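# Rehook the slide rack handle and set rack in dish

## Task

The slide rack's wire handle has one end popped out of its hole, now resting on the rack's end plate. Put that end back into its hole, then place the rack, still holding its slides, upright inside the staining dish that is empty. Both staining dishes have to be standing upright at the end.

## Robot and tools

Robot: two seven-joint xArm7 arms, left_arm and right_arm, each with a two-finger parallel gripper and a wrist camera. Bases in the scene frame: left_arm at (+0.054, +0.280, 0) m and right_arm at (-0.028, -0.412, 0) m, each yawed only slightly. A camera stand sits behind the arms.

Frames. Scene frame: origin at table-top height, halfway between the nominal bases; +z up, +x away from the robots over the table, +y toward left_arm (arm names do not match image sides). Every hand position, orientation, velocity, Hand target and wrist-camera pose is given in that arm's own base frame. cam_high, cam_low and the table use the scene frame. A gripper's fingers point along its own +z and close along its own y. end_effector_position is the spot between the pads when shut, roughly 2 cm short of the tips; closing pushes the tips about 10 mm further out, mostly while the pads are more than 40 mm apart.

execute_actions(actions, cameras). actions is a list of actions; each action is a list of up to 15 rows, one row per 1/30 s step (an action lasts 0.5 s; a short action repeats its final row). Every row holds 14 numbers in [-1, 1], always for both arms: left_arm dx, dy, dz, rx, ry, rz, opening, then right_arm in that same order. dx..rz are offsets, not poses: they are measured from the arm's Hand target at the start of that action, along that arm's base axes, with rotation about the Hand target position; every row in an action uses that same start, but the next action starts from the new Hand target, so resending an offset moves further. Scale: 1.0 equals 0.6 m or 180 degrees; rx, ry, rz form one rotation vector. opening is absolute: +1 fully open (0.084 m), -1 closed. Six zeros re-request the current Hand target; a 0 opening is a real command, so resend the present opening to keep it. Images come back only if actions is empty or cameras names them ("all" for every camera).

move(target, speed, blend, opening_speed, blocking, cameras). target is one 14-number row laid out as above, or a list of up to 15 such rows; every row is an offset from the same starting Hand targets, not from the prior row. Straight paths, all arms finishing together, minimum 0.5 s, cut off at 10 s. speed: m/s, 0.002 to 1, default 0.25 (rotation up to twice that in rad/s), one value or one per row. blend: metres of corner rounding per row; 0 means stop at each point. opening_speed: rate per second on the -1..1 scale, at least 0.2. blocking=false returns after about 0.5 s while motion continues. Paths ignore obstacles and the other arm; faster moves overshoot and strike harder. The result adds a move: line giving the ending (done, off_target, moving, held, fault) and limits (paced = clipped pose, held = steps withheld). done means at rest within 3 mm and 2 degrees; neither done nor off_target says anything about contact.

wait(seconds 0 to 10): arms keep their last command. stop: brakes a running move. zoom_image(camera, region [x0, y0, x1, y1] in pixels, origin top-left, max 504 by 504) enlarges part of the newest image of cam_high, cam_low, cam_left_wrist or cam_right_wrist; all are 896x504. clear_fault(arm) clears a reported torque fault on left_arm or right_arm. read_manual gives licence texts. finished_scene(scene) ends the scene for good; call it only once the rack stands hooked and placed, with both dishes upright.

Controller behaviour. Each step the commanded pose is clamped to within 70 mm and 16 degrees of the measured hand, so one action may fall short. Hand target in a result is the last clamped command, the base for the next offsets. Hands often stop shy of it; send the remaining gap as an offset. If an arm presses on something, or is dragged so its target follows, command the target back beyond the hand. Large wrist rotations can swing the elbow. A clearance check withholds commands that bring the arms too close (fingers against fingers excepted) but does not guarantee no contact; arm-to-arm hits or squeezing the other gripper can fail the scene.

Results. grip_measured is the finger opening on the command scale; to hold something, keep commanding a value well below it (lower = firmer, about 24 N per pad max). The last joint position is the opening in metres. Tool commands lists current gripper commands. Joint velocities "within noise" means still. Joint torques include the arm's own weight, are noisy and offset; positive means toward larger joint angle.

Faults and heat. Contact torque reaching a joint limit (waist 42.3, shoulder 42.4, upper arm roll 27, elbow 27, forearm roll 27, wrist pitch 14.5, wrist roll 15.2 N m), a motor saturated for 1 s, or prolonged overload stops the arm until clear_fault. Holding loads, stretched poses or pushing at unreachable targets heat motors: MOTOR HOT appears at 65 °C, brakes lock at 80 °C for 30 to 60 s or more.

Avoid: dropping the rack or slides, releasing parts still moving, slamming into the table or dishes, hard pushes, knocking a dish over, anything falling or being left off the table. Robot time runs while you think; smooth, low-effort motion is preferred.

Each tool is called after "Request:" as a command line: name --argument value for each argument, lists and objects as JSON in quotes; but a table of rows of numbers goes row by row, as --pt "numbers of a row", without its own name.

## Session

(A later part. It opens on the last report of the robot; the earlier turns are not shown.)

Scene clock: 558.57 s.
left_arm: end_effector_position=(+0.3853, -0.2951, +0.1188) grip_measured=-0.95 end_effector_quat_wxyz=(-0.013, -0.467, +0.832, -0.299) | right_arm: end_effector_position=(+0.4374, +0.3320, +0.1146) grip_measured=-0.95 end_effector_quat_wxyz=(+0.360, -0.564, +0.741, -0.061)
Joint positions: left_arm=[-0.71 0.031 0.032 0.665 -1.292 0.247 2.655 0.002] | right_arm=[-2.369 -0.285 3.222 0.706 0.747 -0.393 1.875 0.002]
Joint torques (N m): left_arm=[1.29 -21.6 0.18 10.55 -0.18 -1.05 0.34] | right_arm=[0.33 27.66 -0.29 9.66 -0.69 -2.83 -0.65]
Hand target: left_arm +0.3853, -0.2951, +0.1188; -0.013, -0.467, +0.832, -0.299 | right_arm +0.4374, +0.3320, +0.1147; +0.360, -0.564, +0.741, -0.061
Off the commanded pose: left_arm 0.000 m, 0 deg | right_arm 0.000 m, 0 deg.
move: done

Request:
move --pt "0 0 0 0 0 0 -1 0 0 0 0 0 0 -0.3" --pt "0 0 0 0 0 0 -1 -0.049 -0.0275 0.0613 0 0 0 -0.3" --speed 0.12 --opening_speed 1.0 --cameras '["cam_high","cam_low","cam_left_wrist","cam_right_wrist"]'

Request:
zoom_image --camera "cam_left_wrist" --region '[430, 190, 650, 410]'

Scene clock: 564.97 s.
left_arm: end_effector_position=(+0.3853, -0.2951, +0.1188) grip_measured=-0.95 end_effector_quat_wxyz=(-0.013, -0.467, +0.832, -0.299) | right_arm: end_effector_position=(+0.4080, +0.3155, +0.1514) grip_measured=-0.32 end_effector_quat_wxyz=(+0.361, -0.564, +0.740, -0.060)
Joint positions: left_arm=[-0.71 0.031 0.032 0.665 -1.292 0.247 2.655 0.002] | right_arm=[-2.227 -0.112 3.152 0.645 1.069 -0.338 1.611 0.03]
Joint torques (N m): left_arm=[0.31 -21.8 -0.62 10 -0.12 -1.13 0.22] | right_arm=[0 20.88 -0.63 9.55 -0.66 -1.95 -0.47]
Hand target: left_arm +0.3853, -0.2951, +0.1188; -0.013, -0.467, +0.832, -0.299 | right_arm +0.4080, +0.3155, +0.1515; +0.360, -0.564, +0.741, -0.061
Off the commanded pose: left_arm 0.000 m, 0 deg | right_arm 0.000 m, 0 deg.
move: done
camera_calibration:
cam_left_wrist: T_world_to_cam=[[-0.785152, 0.385038, -0.485059, 0.507847], [0.581114, 0.728832, -0.362091, 0.110984], [0.214108, -0.566171, -0.795995, -0.0272126], [0, 0, 0, 1]] pos_world=[0.34007, -0.291836, 0.264861]
cam_right_wrist: T_world_to_cam=[[-0.788905, 0.347956, -0.506514, 0.320858], [0.124865, 0.89782, 0.422289, -0.321742], [0.601696, 0.269899, -0.751742, -0.0885177], [0, 0, 0, 1]] pos_world=[0.346562, 0.201113, 0.231845]

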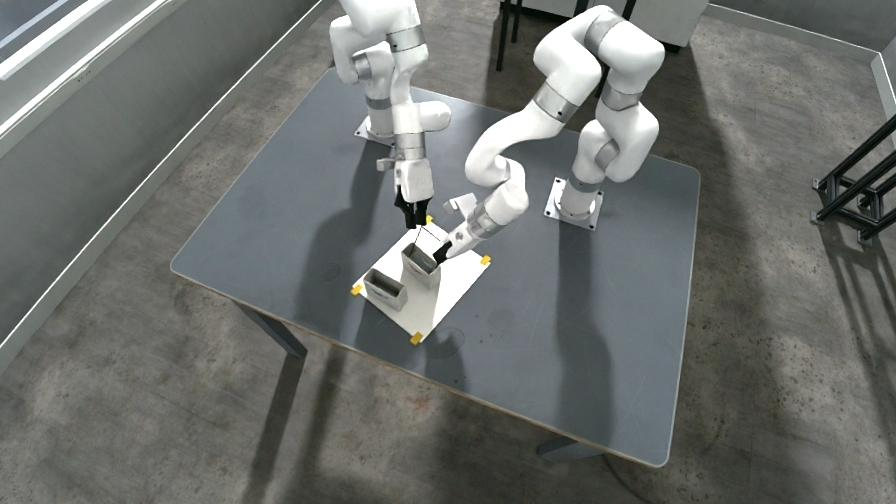

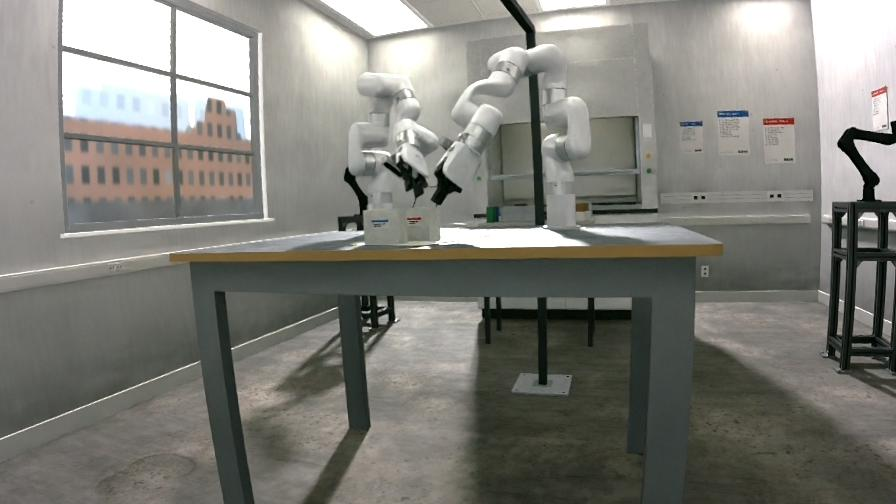

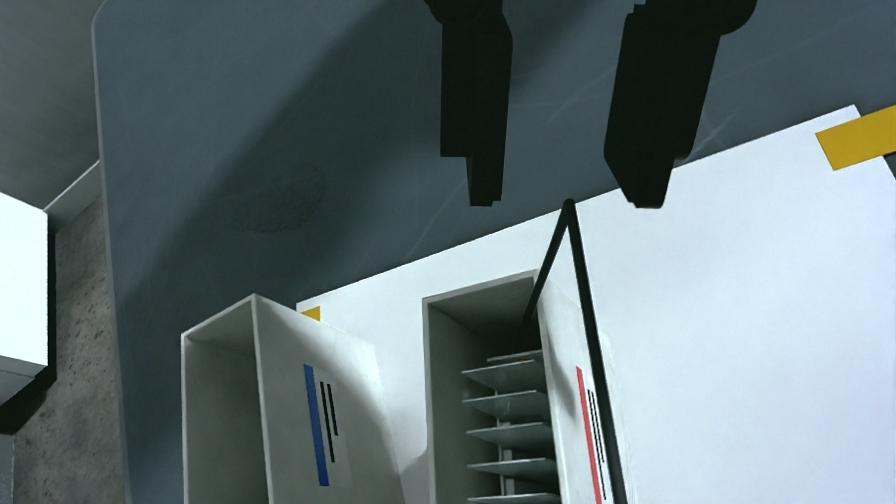

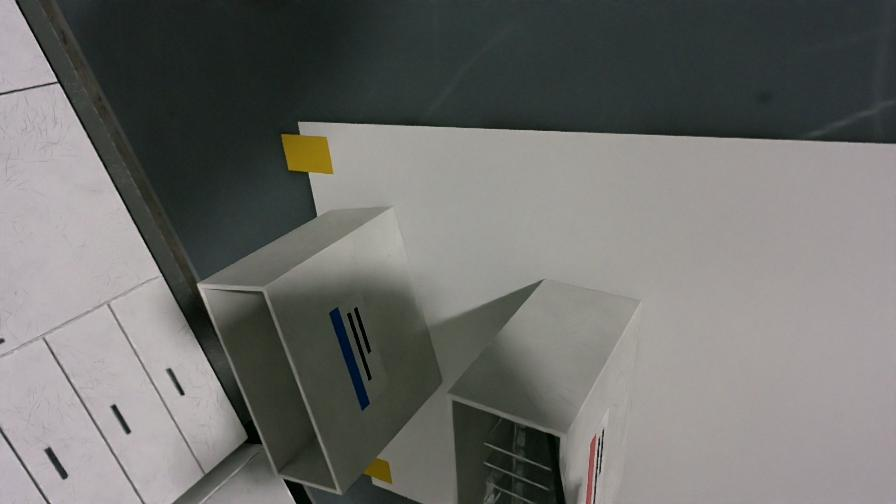

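Scaled by 2.291 from the camera's 896x504 image, which has a finer 1280x720 frame.

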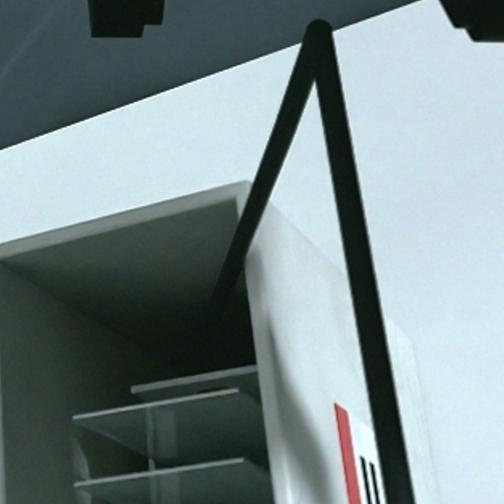

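Request:
zoom_image --camera "cam_left_wrist" --region '[480, 300, 580, 380]'

Request:
zoom_image --camera "cam_right_wrist" --region '[440, 390, 600, 504]'

Scaled by 5.040 from the camera's 896x504 image, which has a finer 1280x720 frame.

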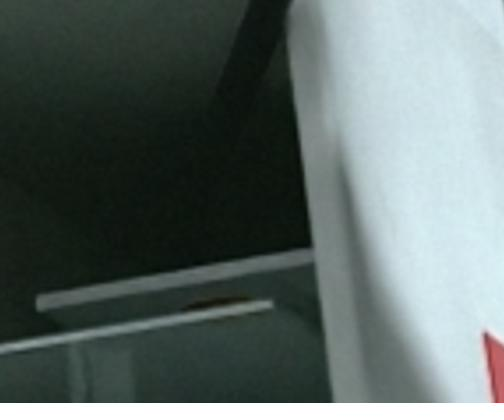

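Scaled by 3.150 from the camera's 896x504 image, which has a finer 1280x720 frame.

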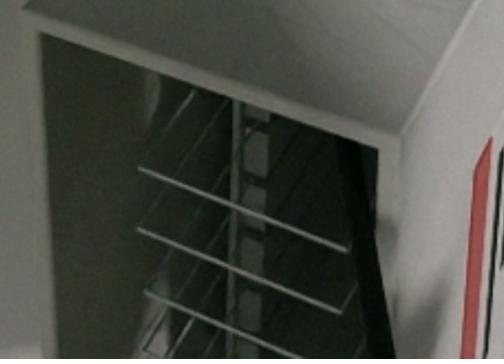

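Request:
move --pt "0 0 0 0 0 0 -1 0.0420 0.0297 -0.0482 0 0 0 -0.3" --pt "0 0 0 0 0 0 -1 0.0420 0.0297 -0.0482 0 0 0 -1" --speed 0.1 --opening_speed 0.6

Request:
move --pt "0 0 0 0 0 0 -1 -0.0002 -0.0006 0 -0.00463 0.00145 -0.0027 -1" --pt "-0.0012 -0.0035 0 0.0078 -0.0027 0.00459 -1 -0.0031 -0.0051 -0.0058 0.00815 -0.00254 -0.0073 -1" --speed 0.04 --cameras '["cam_left_wrist"]'

Scene clock: 601.77 s.
left_arm: end_effector_position=(+0.3853, -0.2951, +0.1188) grip_measured=-0.95 end_effector_quat_wxyz=(-0.013, -0.467, +0.832, -0.299) | right_arm: end_effector_position=(+0.4332, +0.3333, +0.1226) grip_measured=-0.95 end_effector_quat_wxyz=(+0.360, -0.564, +0.741, -0.061)
Joint positions: left_arm=[-0.71 0.031 0.032 0.665 -1.292 0.247 2.655 0.002] | right_arm=[-2.337 -0.261 3.213 0.711 0.832 -0.377 1.809 0.002]
Joint torques (N m): left_arm=[0.09 -22.61 -0.33 10.48 -0.05 -1.25 0.28] | right_arm=[-0.28 25.59 0.21 8.53 -1.07 -2.17 -0.2]
Hand target: left_arm +0.3853, -0.2951, +0.1188; -0.013, -0.467, +0.832, -0.299 | right_arm +0.4332, +0.3333, +0.1226; +0.360, -0.564, +0.741, -0.061
Off the commanded pose: left_arm 0.000 m, 0 deg | right_arm 0.000 m, 0 deg.
move: done

Scene clock: 603.40 s.
left_arm: end_effector_position=(+0.3846, -0.2973, +0.1188) grip_measured=-0.95 end_effector_quat_wxyz=(-0.001, -0.472, +0.832, -0.291) | right_arm: end_effector_position=(+0.4313, +0.3303, +0.1191) grip_measured=-0.95 end_effector_quat_wxyz=(+0.369, -0.551, +0.747, -0.058)
Joint positions: left_arm=[-0.724 0.033 0.022 0.661 -1.243 0.207 2.588 0.002] | right_arm=[-2.398 -0.269 3.266 0.678 0.749 -0.429 1.909 0.002]
Joint torques (N m): left_arm=[4.97 -20.67 3.56 8.99 0.58 -4.23 -0.36] | right_arm=[-2.62 21.28 -1.75 4.68 -0.07 -2.35 0]
Hand target: left_arm +0.3846, -0.2972, +0.1188; -0.001, -0.472, +0.832, -0.291 | right_arm +0.4313, +0.3302, +0.1191; +0.369, -0.551, +0.747, -0.058
Off the commanded pose: left_arm 0.000 m, 0 deg | right_arm 0.000 m, 0 deg.
move: done
camera_calibration:
cam_left_wrist: T_world_to_cam=[[-0.786528, 0.385674, -0.482316, 0.508437], [0.573606, 0.745604, -0.339191, 0.118085], [0.2288, -0.543443, -0.807664, -0.0257194], [0, 0, 0, 1]] pos_world=[0.338051, -0.298112, 0.264508]
Images, in order (width x height): cam_left_wrist 896x504.

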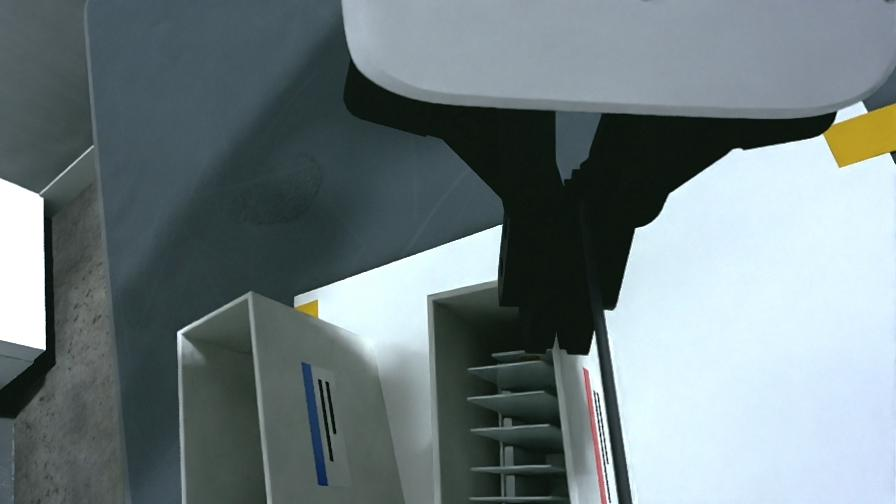

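Request:
move --pt "0 0 0 0 0 0 -1 0.0008 0.0025 0 0.01158 -0.00362 0.00675 -1" --pt "-0.0007 -0.0021 0 0.00475 -0.00164 0.0028 -1 0.0013 -0.0001 -0.0022 0.01638 -0.00512 0.00955 -1" --pt "0.0007 0.0021 0 -0.00475 0.00164 -0.0028 -1 0.0003 0.0051 0.0022 0.00678 -0.00212 0.00395 -1" --pt "0 0 0 0 0 0 -1 0.0011 0.0035 0 0.01621 -0.00507 0.00945 -1" --speed 0.04 --cameras '["cam_left_wrist"]'

Request:
zoom_image --camera "cam_left_wrist" --region '[430, 250, 650, 470]'

Scene clock: 621.13 s.
left_arm: end_effector_position=(+0.3846, -0.2972, +0.1188) grip_measured=-0.95 end_effector_quat_wxyz=(-0.001, -0.472, +0.832, -0.291) | right_arm: end_effector_position=(+0.4320, +0.3323, +0.1191) grip_measured=-0.95 end_effector_quat_wxyz=(+0.390, -0.551, +0.737, -0.038)
Joint positions: left_arm=[-0.724 0.033 0.022 0.661 -1.243 0.207 2.588 0.002] | right_arm=[-2.561 -0.279 3.372 0.628 0.497 -0.493 2.09 0.002]
Joint torques (N m): left_arm=[-4.41 -20.76 -3.17 10.56 0.7 0.01 -0.42] | right_arm=[0.83 25.85 3.69 10.26 -1.89 -3.58 0.12]
Hand target: left_arm +0.3846, -0.2972, +0.1188; -0.001, -0.472, +0.832, -0.291 | right_arm +0.4320, +0.3323, +0.1191; +0.390, -0.551, +0.737, -0.038
Off the commanded pose: left_arm 0.000 m, 0 deg | right_arm 0.000 m, 0 deg.
move: done
camera_calibration:
cam_left_wrist: T_world_to_cam=[[-0.786541, 0.385558, -0.482389, 0.508425], [0.573508, 0.745734, -0.339071, 0.118125], [0.229002, -0.543347, -0.807671, -0.0257568], [0, 0, 0, 1]] pos_world=[0.33805, -0.298112, 0.264508]
Images, in order (width x height): cam_left_wrist 896x504.

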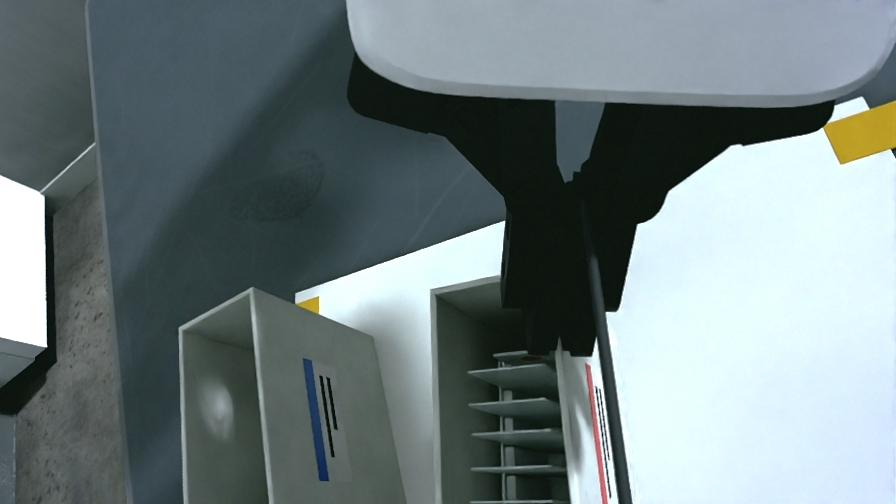

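Scaled by 2.291 from the camera's 896x504 image, which has a finer 1280x720 frame.

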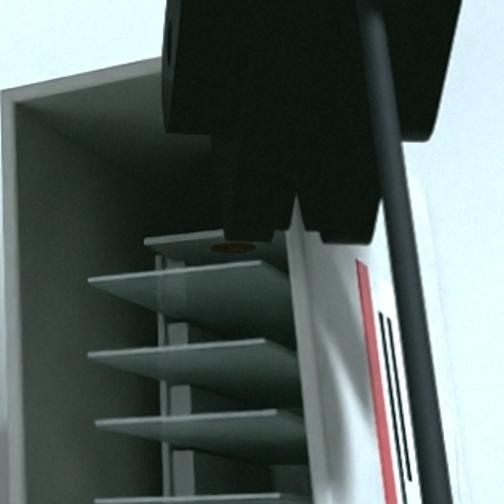

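Request:
zoom_image --camera "cam_left_wrist" --region '[490, 335, 570, 385]'

Scaled by 6.300 from the camera's 896x504 image, which has a finer 1280x720 frame.

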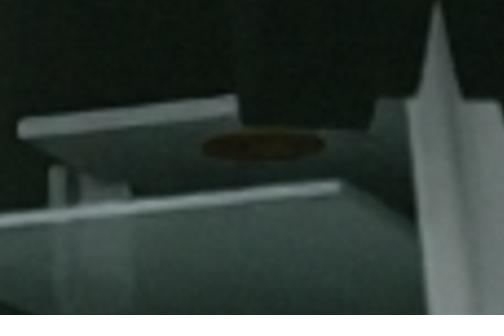

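Request:
move --target '[0,0,0.0133,0,0,0,-1,-0.0003,-0.001,0.0133,-0.00463,0.00145,-0.0027,-1]' --speed 0.04 --cameras '["cam_left_wrist"]'

Request:
zoom_image --camera "cam_left_wrist" --region '[430, 250, 650, 470]'

Scene clock: 632.93 s.
left_arm: end_effector_position=(+0.3846, -0.2972, +0.1268) grip_measured=-0.95 end_effector_quat_wxyz=(-0.001, -0.472, +0.832, -0.291) | right_arm: end_effector_position=(+0.4318, +0.3318, +0.1271) grip_measured=-0.95 end_effector_quat_wxyz=(+0.384, -0.551, +0.739, -0.043)
Joint positions: left_arm=[-0.723 0.009 0.026 0.652 -1.178 0.215 2.526 0.002] | right_arm=[-2.505 -0.248 3.337 0.641 0.59 -0.45 2.023 0.002]
Joint torques (N m): left_arm=[0.28 -24.42 -0.63 10.59 0.63 -0.94 -0.32] | right_arm=[0.54 25.61 0.5 9.73 -0.71 -2.27 -0.59]
Hand target: left_arm +0.3846, -0.2972, +0.1268; -0.001, -0.472, +0.832, -0.291 | right_arm +0.4318, +0.3317, +0.1271; +0.384, -0.551, +0.739, -0.043
Off the commanded pose: left_arm 0.000 m, 0 deg | right_arm 0.000 m, 0 deg.
move: done
camera_calibration:
cam_left_wrist: T_world_to_cam=[[-0.786556, 0.385572, -0.482353, 0.512236], [0.57353, 0.745666, -0.339182, 0.120806], [0.228895, -0.54343, -0.807645, -0.0193719], [0, 0, 0, 1]] pos_world=[0.33805, -0.298112, 0.272408]
Images, in order (width x height): cam_left_wrist 896x504.

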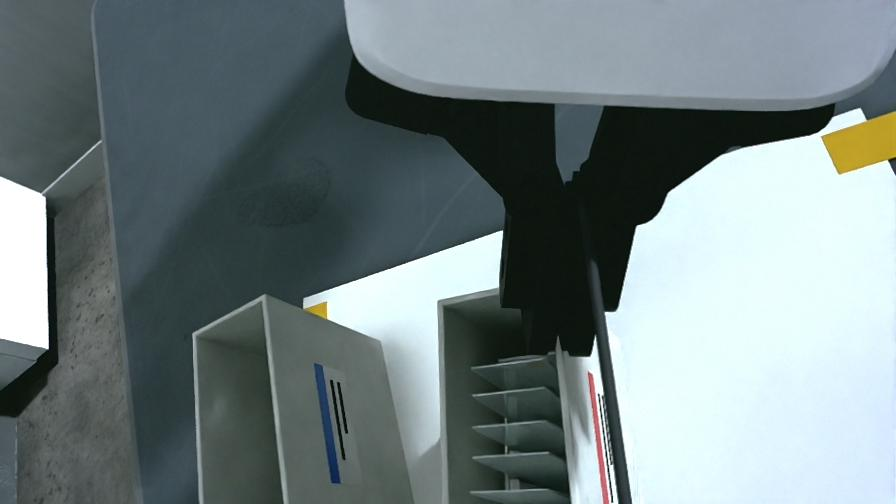

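Scaled by 2.291 from the camera's 896x504 image, which has a finer 1280x720 frame.

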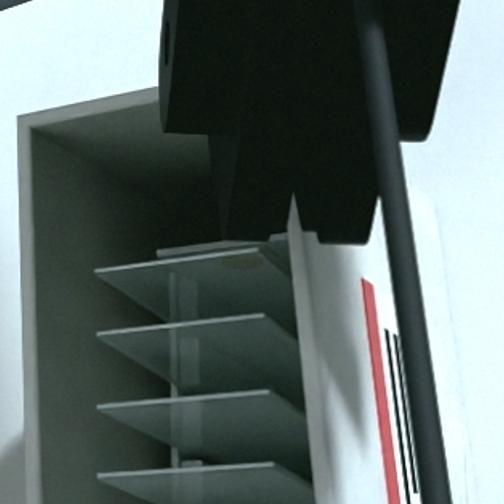

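Request:
move --pt "0 0 -0.0133 0 0 0 -1 0 0 -0.0133 0 0 0 -1" --pt "0 0 -0.0133 0 0 0 -1 0 0 -0.0133 0 0 0 -0.3" --pt "0 0 -0.0133 0 0 0 -1 -0.0513 -0.03 0.045 0 0 0 -0.3" --pt "0 0 -0.0133 0 0 0 -1 -0.0513 -0.0232 0.0582 -0.0883 0.0392 -0.0229 -0.3" --speed 0.15 --opening_speed 1.0 --cameras '["cam_left_wrist","cam_right_wrist"]'

Request:
zoom_image --camera "cam_left_wrist" --region '[480, 280, 600, 400]'

Scene clock: 673.80 s.
left_arm: end_effector_position=(+0.3846, -0.2972, +0.1188) grip_measured=-0.95 end_effector_quat_wxyz=(-0.001, -0.472, +0.832, -0.291) | right_arm: end_effector_position=(+0.4010, +0.3178, +0.1620) grip_measured=-0.32 end_effector_quat_wxyz=(+0.256, -0.574, +0.768, -0.125)
Joint positions: left_arm=[-0.724 0.033 0.022 0.661 -1.243 0.207 2.588 0.002] | right_arm=[-2.429 -0.305 3.412 1.193 2.28 -0.638 0.315 0.03]
Joint torques (N m): left_arm=[1.01 -24.02 0.29 10.23 0.08 -1.45 0.57] | right_arm=[-0.96 26.54 1.15 10.3 -0.97 -1.58 -0.33]
Hand target: left_arm +0.3846, -0.2972, +0.1188; -0.001, -0.472, +0.832, -0.291 | right_arm +0.4010, +0.3178, +0.1620; +0.256, -0.574, +0.768, -0.125
Off the commanded pose: left_arm 0.000 m, 0 deg | right_arm 0.000 m, 0 deg.
move: done
camera_calibration:
cam_left_wrist: T_world_to_cam=[[-0.786559, 0.3856, -0.482325, 0.508428], [0.573521, 0.745703, -0.339117, 0.118123], [0.228907, -0.543359, -0.807689, -0.0257237], [0, 0, 0, 1]] pos_world=[0.33805, -0.298112, 0.264508]
cam_right_wrist: T_world_to_cam=[[-0.81598, 0.299431, -0.494487, 0.344323], [0.227617, 0.952716, 0.201303, -0.350309], [0.531382, 0.0517055, -0.845553, 0.0357459], [0, 0, 0, 1]] pos_world=[0.341703, 0.228795, 0.271007]
Images, in order (width x height): cam_left_wrist 896x504, cam_right_wrist 896x504.

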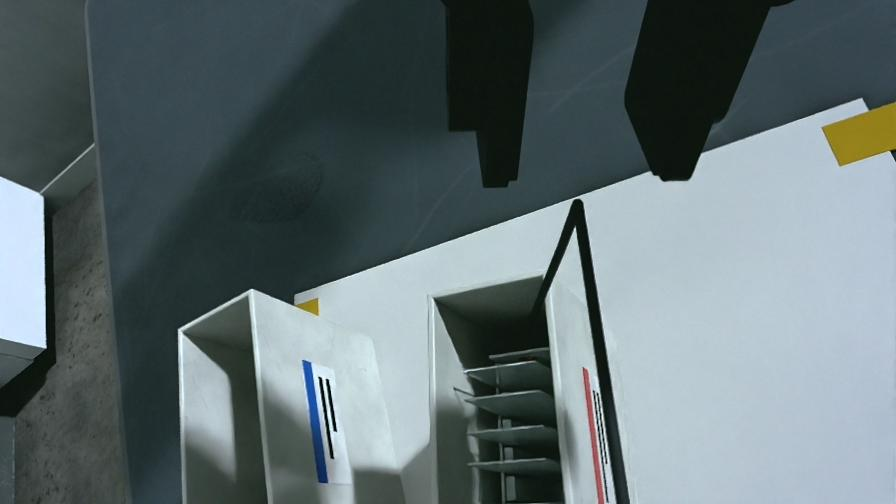

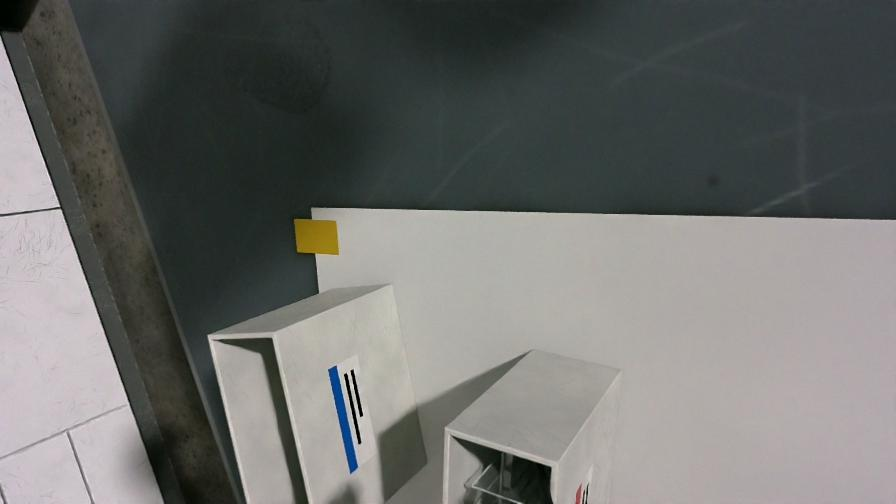

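Scaled by 4.200 from the camera's 896x504 image, which has a finer 1280x720 frame.

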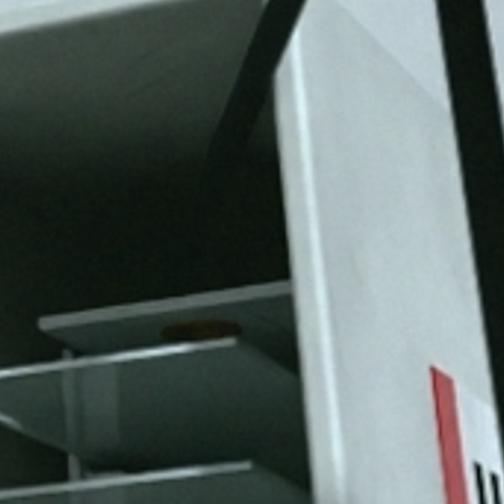

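Request:
move --pt "0 0 0 0 0 0 -1 0.0447 0.0085 -0.0698 0 0 0 -0.3" --pt "0 0 0 0 0 0 -1 0.0447 0.0085 -0.0698 0 0 0 -1" --speed 0.1 --opening_speed 0.6 --cameras '["cam_left_wrist"]'

Request:
zoom_image --camera "cam_left_wrist" --region '[480, 280, 600, 400]'

Scene clock: 698.20 s.
left_arm: end_effector_position=(+0.3846, -0.2972, +0.1188) grip_measured=-0.95 end_effector_quat_wxyz=(-0.001, -0.472, +0.832, -0.291) | right_arm: end_effector_position=(+0.4279, +0.3229, +0.1201) grip_measured=-0.95 end_effector_quat_wxyz=(+0.256, -0.574, +0.768, -0.125)
Joint positions: left_arm=[-0.724 0.033 0.022 0.661 -1.243 0.207 2.588 0.002] | right_arm=[-2.402 -0.424 3.354 1.225 2.172 -0.566 0.409 0.002]
Joint torques (N m): left_arm=[0.85 -23.83 0.16 10.39 -0.04 -1.36 0.45] | right_arm=[0.05 28.85 0.75 9.12 -1.07 -1.13 0.04]
Hand target: left_arm +0.3846, -0.2972, +0.1188; -0.001, -0.472, +0.832, -0.291 | right_arm +0.4279, +0.3229, +0.1201; +0.256, -0.574, +0.768, -0.125
Off the commanded pose: left_arm 0.000 m, 0 deg | right_arm 0.000 m, 0 deg.
move: done
camera_calibration:
cam_left_wrist: T_world_to_cam=[[-0.786559, 0.3856, -0.482325, 0.508428], [0.573521, 0.745703, -0.339117, 0.118123], [0.228907, -0.543359, -0.807689, -0.0257237], [0, 0, 0, 1]] pos_world=[0.33805, -0.298112, 0.264508]
Images, in order (width x height): cam_left_wrist 896x504.

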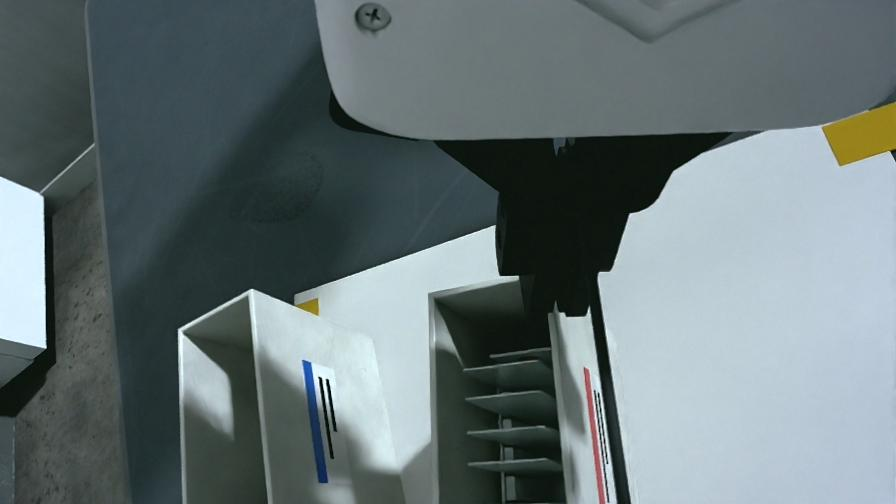

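Scaled by 4.200 from the camera's 896x504 image, which has a finer 1280x720 frame.

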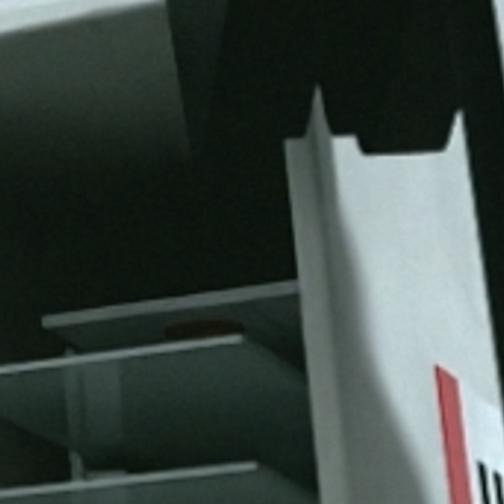

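Request:
move --pt "0 0 0 0 0 0 -1 -0.0005 -0.0011 0.0003 -0.00695 0.00217 -0.00405 -1" --pt "0 0 0 0 0 0 -1 -0.0053 0.0004 -0.0022 -0.00695 0.00217 -0.00405 -1" --pt "0 0 0 0 0 0 -1 -0.0043 0.0026 -0.0028 0.00695 -0.00217 0.00405 -1" --pt "0 0 0 0 0 0 -1 0.0005 0.0011 -0.0028 0.00695 -0.00217 0.00405 -1" --pt "0 0 0 0 0 0 -1 0.0005 0.0011 -0.0016 0.00695 -0.00217 0.00405 -1" --pt "0 0 0 0 0 0 -1 -0.0043 0.0026 -0.0016 0.00695 -0.00217 0.00405 -1" --pt "0 0 0 0 0 0 -1 -0.0043 0.0026 -0.0003 0.00695 -0.00217 0.00405 -1" --pt "0 0 0 0 0 0 -1 0.0005 0.0011 -0.0003 0.00695 -0.00217 0.00405 -1" --pt "0 0 0 0 0 0 -1 0.0005 0.0011 0.0009 0.00695 -0.00217 0.00405 -1" --pt "0 0 0 0 0 0 -1 -0.0043 0.0026 0.0009 0.00695 -0.00217 0.00405 -1" --pt "0 0 0 0 0 0 -1 -0.0043 0.0026 0.0022 0.00695 -0.00217 0.00405 -1" --pt "0 0 0 0 0 0 -1 0.0005 0.0011 0.0022 0.00695 -0.00217 0.00405 -1" --pt "0 0 0 0 0 0 -1 0.0005 0.0011 0.0034 0.00695 -0.00217 0.00405 -1" --pt "0 0 0 0 0 0 -1 -0.0043 0.0026 0.0034 0.00695 -0.00217 0.00405 -1" --speed 0.02 --cameras '["cam_left_wrist"]'

Request:
zoom_image --camera "cam_left_wrist" --region '[480, 280, 600, 400]'

Scene clock: 714.23 s.
left_arm: end_effector_position=(+0.3846, -0.2972, +0.1188) grip_measured=-0.95 end_effector_quat_wxyz=(-0.001, -0.472, +0.832, -0.291) | right_arm: end_effector_position=(+0.4278, +0.3228, +0.1201) grip_measured=-0.95 end_effector_quat_wxyz=(+0.254, -0.573, +0.768, -0.127)
Joint positions: left_arm=[-0.724 0.033 0.022 0.661 -1.243 0.207 2.588 0.002] | right_arm=[-2.404 -0.428 3.357 1.232 2.177 -0.575 0.404 0.002]
Joint torques (N m): left_arm=[0.85 -23.53 0.12 10.45 -0.12 -1.42 -0.04] | right_arm=[0.26 30.3 0.21 8.39 -1.46 -1.01 0.09]
Hand target: left_arm +0.3846, -0.2972, +0.1188; -0.001, -0.472, +0.832, -0.291 | right_arm +0.4278, +0.3228, +0.1201; +0.254, -0.573, +0.768, -0.127 (not the last commanded pose)
Off the commanded pose: left_arm 0.000 m, 0 deg | right_arm 0.004 m, 2 deg.
move: held (right_arm; a check stopped the path); path passed 0 of 14 targets; limits=held
pose unreachable (right arm): on one or more control steps of this call, first in action 0 (counted from 0), this arm could not follow its commanded pose, so it was not sent that pose on those steps. It may still have moved: this result reports where it is.
cause: moving toward the commanded pose would bring a part of the arm too close to another arm (a part of this arm just beyond joint 6 (wrist pitch) and a part of the left arm just beyond its joint 5 (forearm roll), along the way the arms are being sent, or toward where that arm still pushes).
camera_calibration:
cam_left_wrist: T_world_to_cam=[[-0.786559, 0.3856, -0.482325, 0.508428], [0.573521, 0.745703, -0.339117, 0.118123], [0.228907, -0.543359, -0.807689, -0.0257237], [0, 0, 0, 1]] pos_world=[0.33805, -0.298112, 0.264508]
Images, in order (width x height): cam_left_wrist 896x504.

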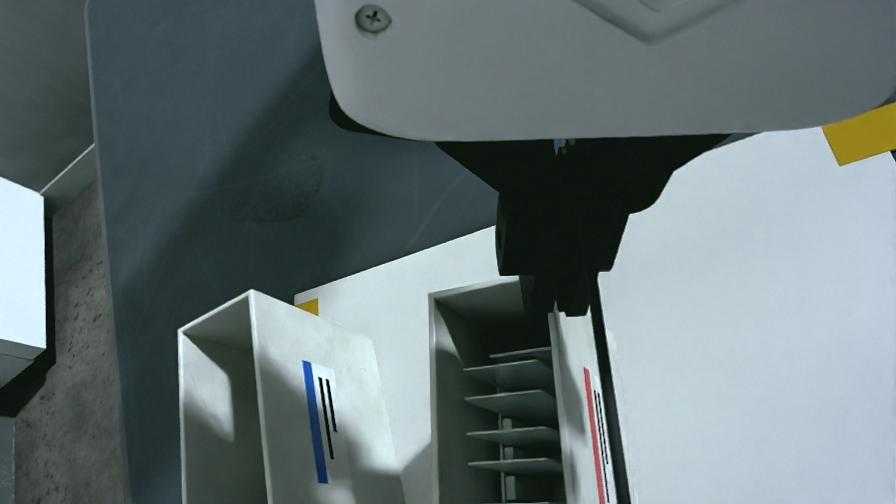

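Scaled by 4.200 from the camera's 896x504 image, which has a finer 1280x720 frame.

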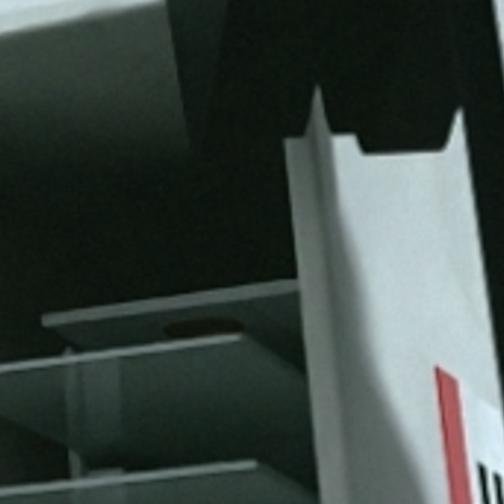

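Request:
move --pt "0 0 0 0 0 0 -1 0 0 0 0 0 0 -0.6" --pt "0 0 0 0 0 0 -1 0.0005 0.0022 0.0005 0.0781 -0.0297 0.0464 -0.6" --pt "0 0 0 0 0 0 -1 0.0005 0.0022 0.0005 0.0781 -0.0297 0.0464 -1" --speed 0.15 --opening_speed 0.8 --cameras '["cam_left_wrist"]'

Request:
zoom_image --camera "cam_left_wrist" --region '[480, 280, 600, 400]'

Scene clock: 732.13 s.
left_arm: end_effector_position=(+0.3846, -0.2972, +0.1188) grip_measured=-0.95 end_effector_quat_wxyz=(-0.001, -0.472, +0.832, -0.291) | right_arm: end_effector_position=(+0.4281, +0.3242, +0.1204) grip_measured=-0.96 end_effector_quat_wxyz=(+0.366, -0.586, +0.722, -0.040)
Joint positions: left_arm=[-0.724 0.033 0.022 0.661 -1.243 0.207 2.588 0.002] | right_arm=[-1.628 -0.324 2.399 0.965 2.442 0.013 0.221 0.002]
Joint torques (N m): left_arm=[0.81 -23.14 0.28 10.51 0.13 -1.7 0.12] | right_arm=[0.12 18.89 -4.63 8.79 -0.67 -0.47 -0.4]
Hand target: left_arm +0.3846, -0.2972, +0.1188; -0.001, -0.472, +0.832, -0.291 | right_arm +0.4281, +0.3242, +0.1204; +0.366, -0.586, +0.722, -0.040
Off the commanded pose: left_arm 0.000 m, 0 deg | right_arm 0.000 m, 0 deg.
move: done
camera_calibration:
cam_left_wrist: T_world_to_cam=[[-0.786559, 0.3856, -0.482325, 0.508428], [0.573521, 0.745703, -0.339117, 0.118123], [0.228907, -0.543359, -0.807689, -0.0257237], [0, 0, 0, 1]] pos_world=[0.33805, -0.298112, 0.264508]
Images, in order (width x height): cam_left_wrist 896x504.

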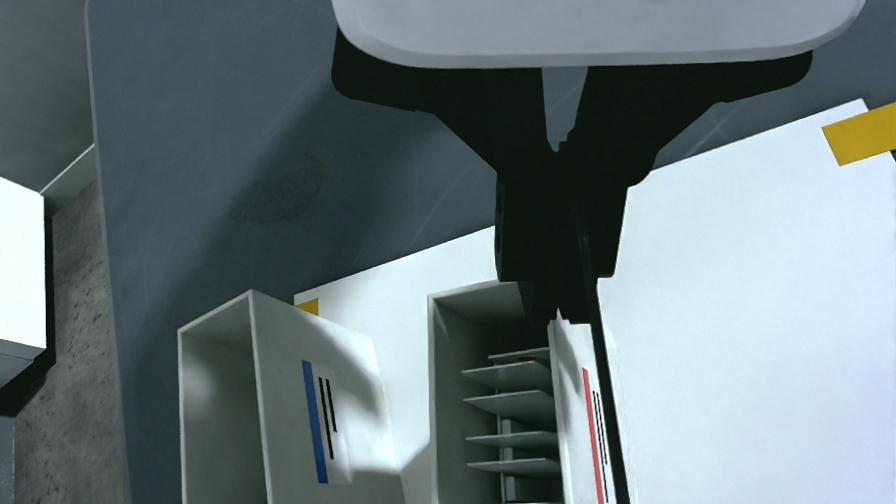

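Scaled by 4.200 from the camera's 896x504 image, which has a finer 1280x720 frame.

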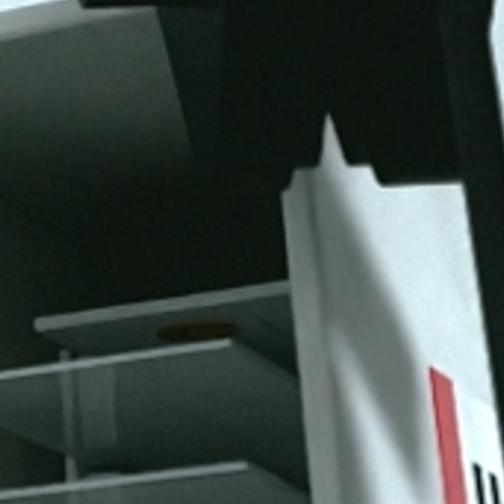

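Request:
move --pt "0 0 0 0 0 0 -1 -0.0005 -0.0011 0.0003 -0.00695 0.00217 -0.00405 -1" --pt "0 0 0 0 0 0 -1 -0.0053 0.0004 -0.0022 -0.00695 0.00217 -0.00405 -1" --pt "0 0 0 0 0 0 -1 -0.0043 0.0026 -0.0028 0.00695 -0.00217 0.00405 -1" --pt "0 0 0 0 0 0 -1 0.0005 0.0011 -0.0028 0.00695 -0.00217 0.00405 -1" --pt "0 0 0 0 0 0 -1 0.0005 0.0011 -0.0016 0.00695 -0.00217 0.00405 -1" --pt "0 0 0 0 0 0 -1 -0.0043 0.0026 -0.0016 0.00695 -0.00217 0.00405 -1" --pt "0 0 0 0 0 0 -1 -0.0043 0.0026 -0.0003 0.00695 -0.00217 0.00405 -1" --pt "0 0 0 0 0 0 -1 0.0005 0.0011 -0.0003 0.00695 -0.00217 0.00405 -1" --pt "0 0 0 0 0 0 -1 0.0005 0.0011 0.0009 0.00695 -0.00217 0.00405 -1" --pt "0 0 0 0 0 0 -1 -0.0043 0.0026 0.0009 0.00695 -0.00217 0.00405 -1" --pt "0 0 0 0 0 0 -1 -0.0043 0.0026 0.0022 0.00695 -0.00217 0.00405 -1" --pt "0 0 0 0 0 0 -1 0.0005 0.0011 0.0022 0.00695 -0.00217 0.00405 -1" --pt "0 0 0 0 0 0 -1 0.0005 0.0011 0.0034 0.00695 -0.00217 0.00405 -1" --pt "0 0 0 0 0 0 -1 -0.0019 0.0018 0.0034 0.00695 -0.00217 0.00405 -1" --speed 0.02 --cameras '["cam_left_wrist"]'

Request:
zoom_image --camera "cam_left_wrist" --region '[480, 280, 600, 400]'

Scene clock: 744.13 s.
left_arm: end_effector_position=(+0.3846, -0.2972, +0.1188) grip_measured=-0.95 end_effector_quat_wxyz=(-0.001, -0.472, +0.832, -0.291) | right_arm: end_effector_position=(+0.4269, +0.3253, +0.1225) grip_measured=-0.96 end_effector_quat_wxyz=(+0.375, -0.586, +0.717, -0.031)
Joint positions: left_arm=[-0.724 0.033 0.022 0.661 -1.243 0.207 2.588 0.002] | right_arm=[-1.6 -0.313 2.363 0.947 2.463 0.046 0.194 0.002]
Joint torques (N m): left_arm=[-1.93 -22.77 -1.84 10.42 0.34 -0.14 0] | right_arm=[1.33 22.45 -3 11.34 -0.75 0.49 -0.44]
Hand target: left_arm +0.3846, -0.2972, +0.1188; -0.001, -0.472, +0.832, -0.291 | right_arm +0.4269, +0.3252, +0.1225; +0.375, -0.586, +0.717, -0.031
Off the commanded pose: left_arm 0.000 m, 0 deg | right_arm 0.000 m, 0 deg.
move: done
camera_calibration:
cam_left_wrist: T_world_to_cam=[[-0.786559, 0.3856, -0.482325, 0.508428], [0.573521, 0.745703, -0.339117, 0.118123], [0.228907, -0.543359, -0.807689, -0.0257237], [0, 0, 0, 1]] pos_world=[0.33805, -0.298112, 0.264508]
Images, in order (width x height): cam_left_wrist 896x504.

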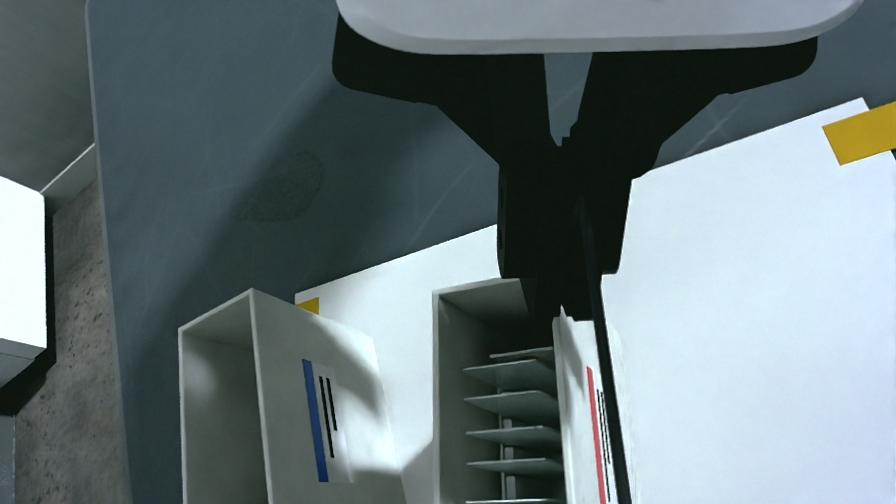

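Scaled by 4.200 from the camera's 896x504 image, which has a finer 1280x720 frame.

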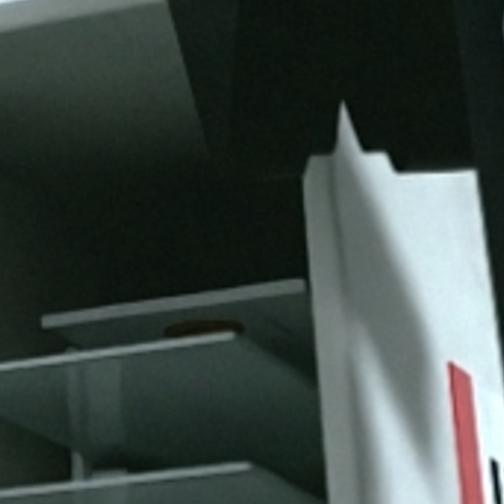

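Request:
zoom_image --camera "cam_left_wrist" --region '[500, 310, 560, 370]'

Scaled by 8.400 from the camera's 896x504 image, which has a finer 1280x720 frame.

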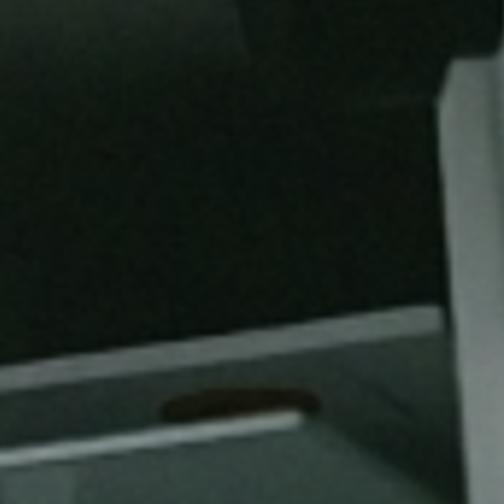

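Request:
move --pt "0 0 0 0 0 0 -1 0 0 0 0 0 0 -0.3" --pt "0 0 0 0 0 0 -1 -0.0575 -0.0375 0.0728 0 0 0 -0.3" --pt "0 0 0 0 0 0 -1 -0.03 -0.13 0.14 -0.1557 -0.0957 0.4489 -0.3" --pt "0 0 0 0 0 0 -1 0.0875 -0.164 -0.0225 -0.3113 -0.1913 0.8978 -0.3" --speed 0.4 --blend '[0,0.02,0.03,0]' --opening_speed 1.5 --cameras '["cam_left_wrist","cam_right_wrist","cam_high"]'

Request:
zoom_image --camera "cam_right_wrist" --region '[350, 170, 550, 370]'

Scene clock: 771.93 s.
left_arm: end_effector_position=(+0.3846, -0.2972, +0.1188) grip_measured=-0.95 end_effector_quat_wxyz=(-0.001, -0.472, +0.832, -0.291) | right_arm: end_effector_position=(+0.4794, +0.2269, +0.1090) grip_measured=-0.32 end_effector_quat_wxyz=(+0.000, +0.806, +0.592, +0.000)
Joint positions: left_arm=[-0.724 0.033 0.022 0.661 -1.243 0.207 2.588 0.002] | right_arm=[-2.008 -0.445 2.378 1.201 0.388 0.908 -1.092 0.03]
Joint torques (N m): left_arm=[1.63 -22.15 0.28 10.2 -0.02 -2.12 0.09] | right_arm=[-1.1 24.82 -5.25 10.21 -0.32 -1.9 -0.37]
Hand target: left_arm +0.3846, -0.2972, +0.1188; -0.001, -0.472, +0.832, -0.291 | right_arm +0.4794, +0.2268, +0.1090; +0.000, +0.806, +0.592, +0.000
Off the commanded pose: left_arm 0.000 m, 0 deg | right_arm 0.000 m, 0 deg.
move: done
camera_calibration:
cam_left_wrist: T_world_to_cam=[[-0.786559, 0.3856, -0.482325, 0.508428], [0.573521, 0.745703, -0.339117, 0.118123], [0.228907, -0.543359, -0.807689, -0.0257237], [0, 0, 0, 1]] pos_world=[0.33805, -0.298112, 0.264508]
cam_right_wrist: T_world_to_cam=[[0.957646, -0.287854, -0.00733872, -0.360923], [-0.287844, -0.956312, -0.0511277, 0.436889], [0.00769917, 0.0510746, -0.998665, 0.221874], [0, 0, 0, 1]] pos_world=[0.469684, 0.302577, 0.241267]
Images, in order (width x height): cam_high 896x504, cam_left_wrist 896x504, cam_right_wrist 896x504.

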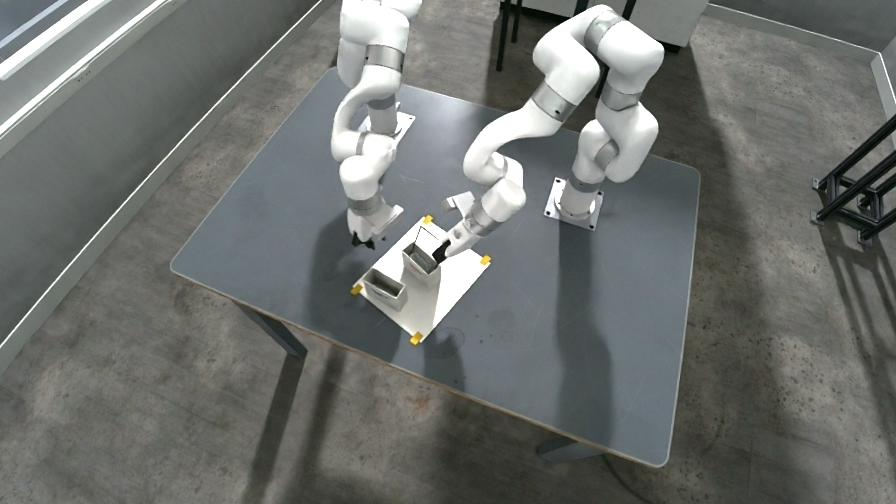

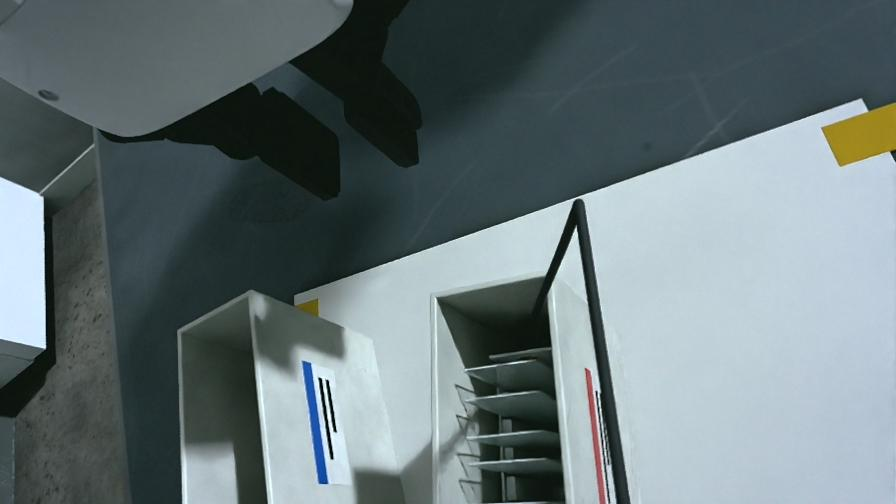

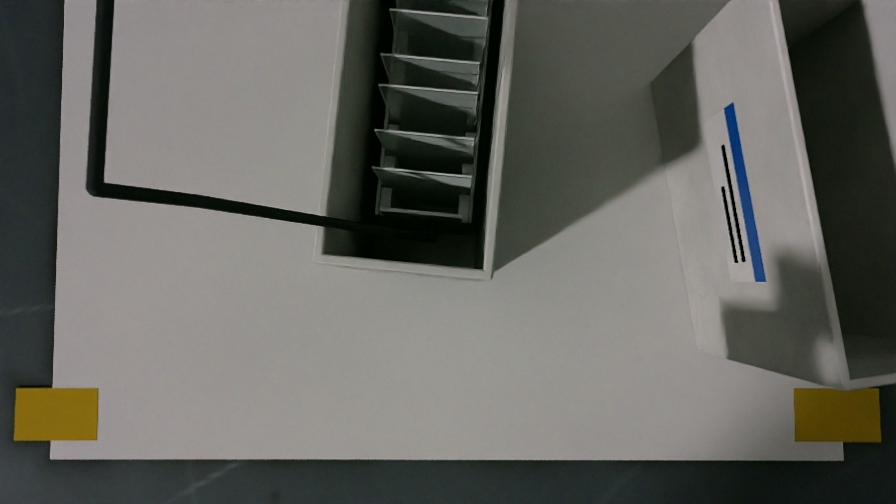

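Scaled by 2.520 from the camera's 896x504 image, which has a finer 1280x720 frame.

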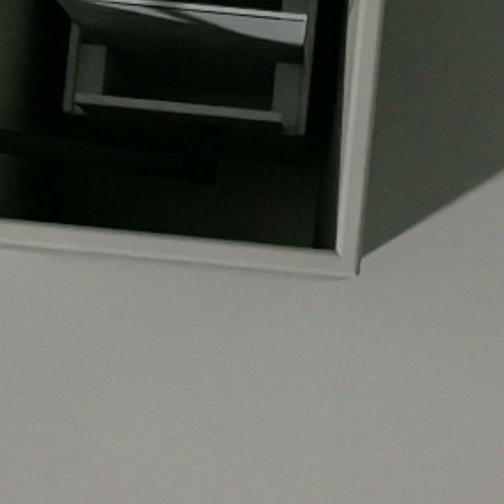

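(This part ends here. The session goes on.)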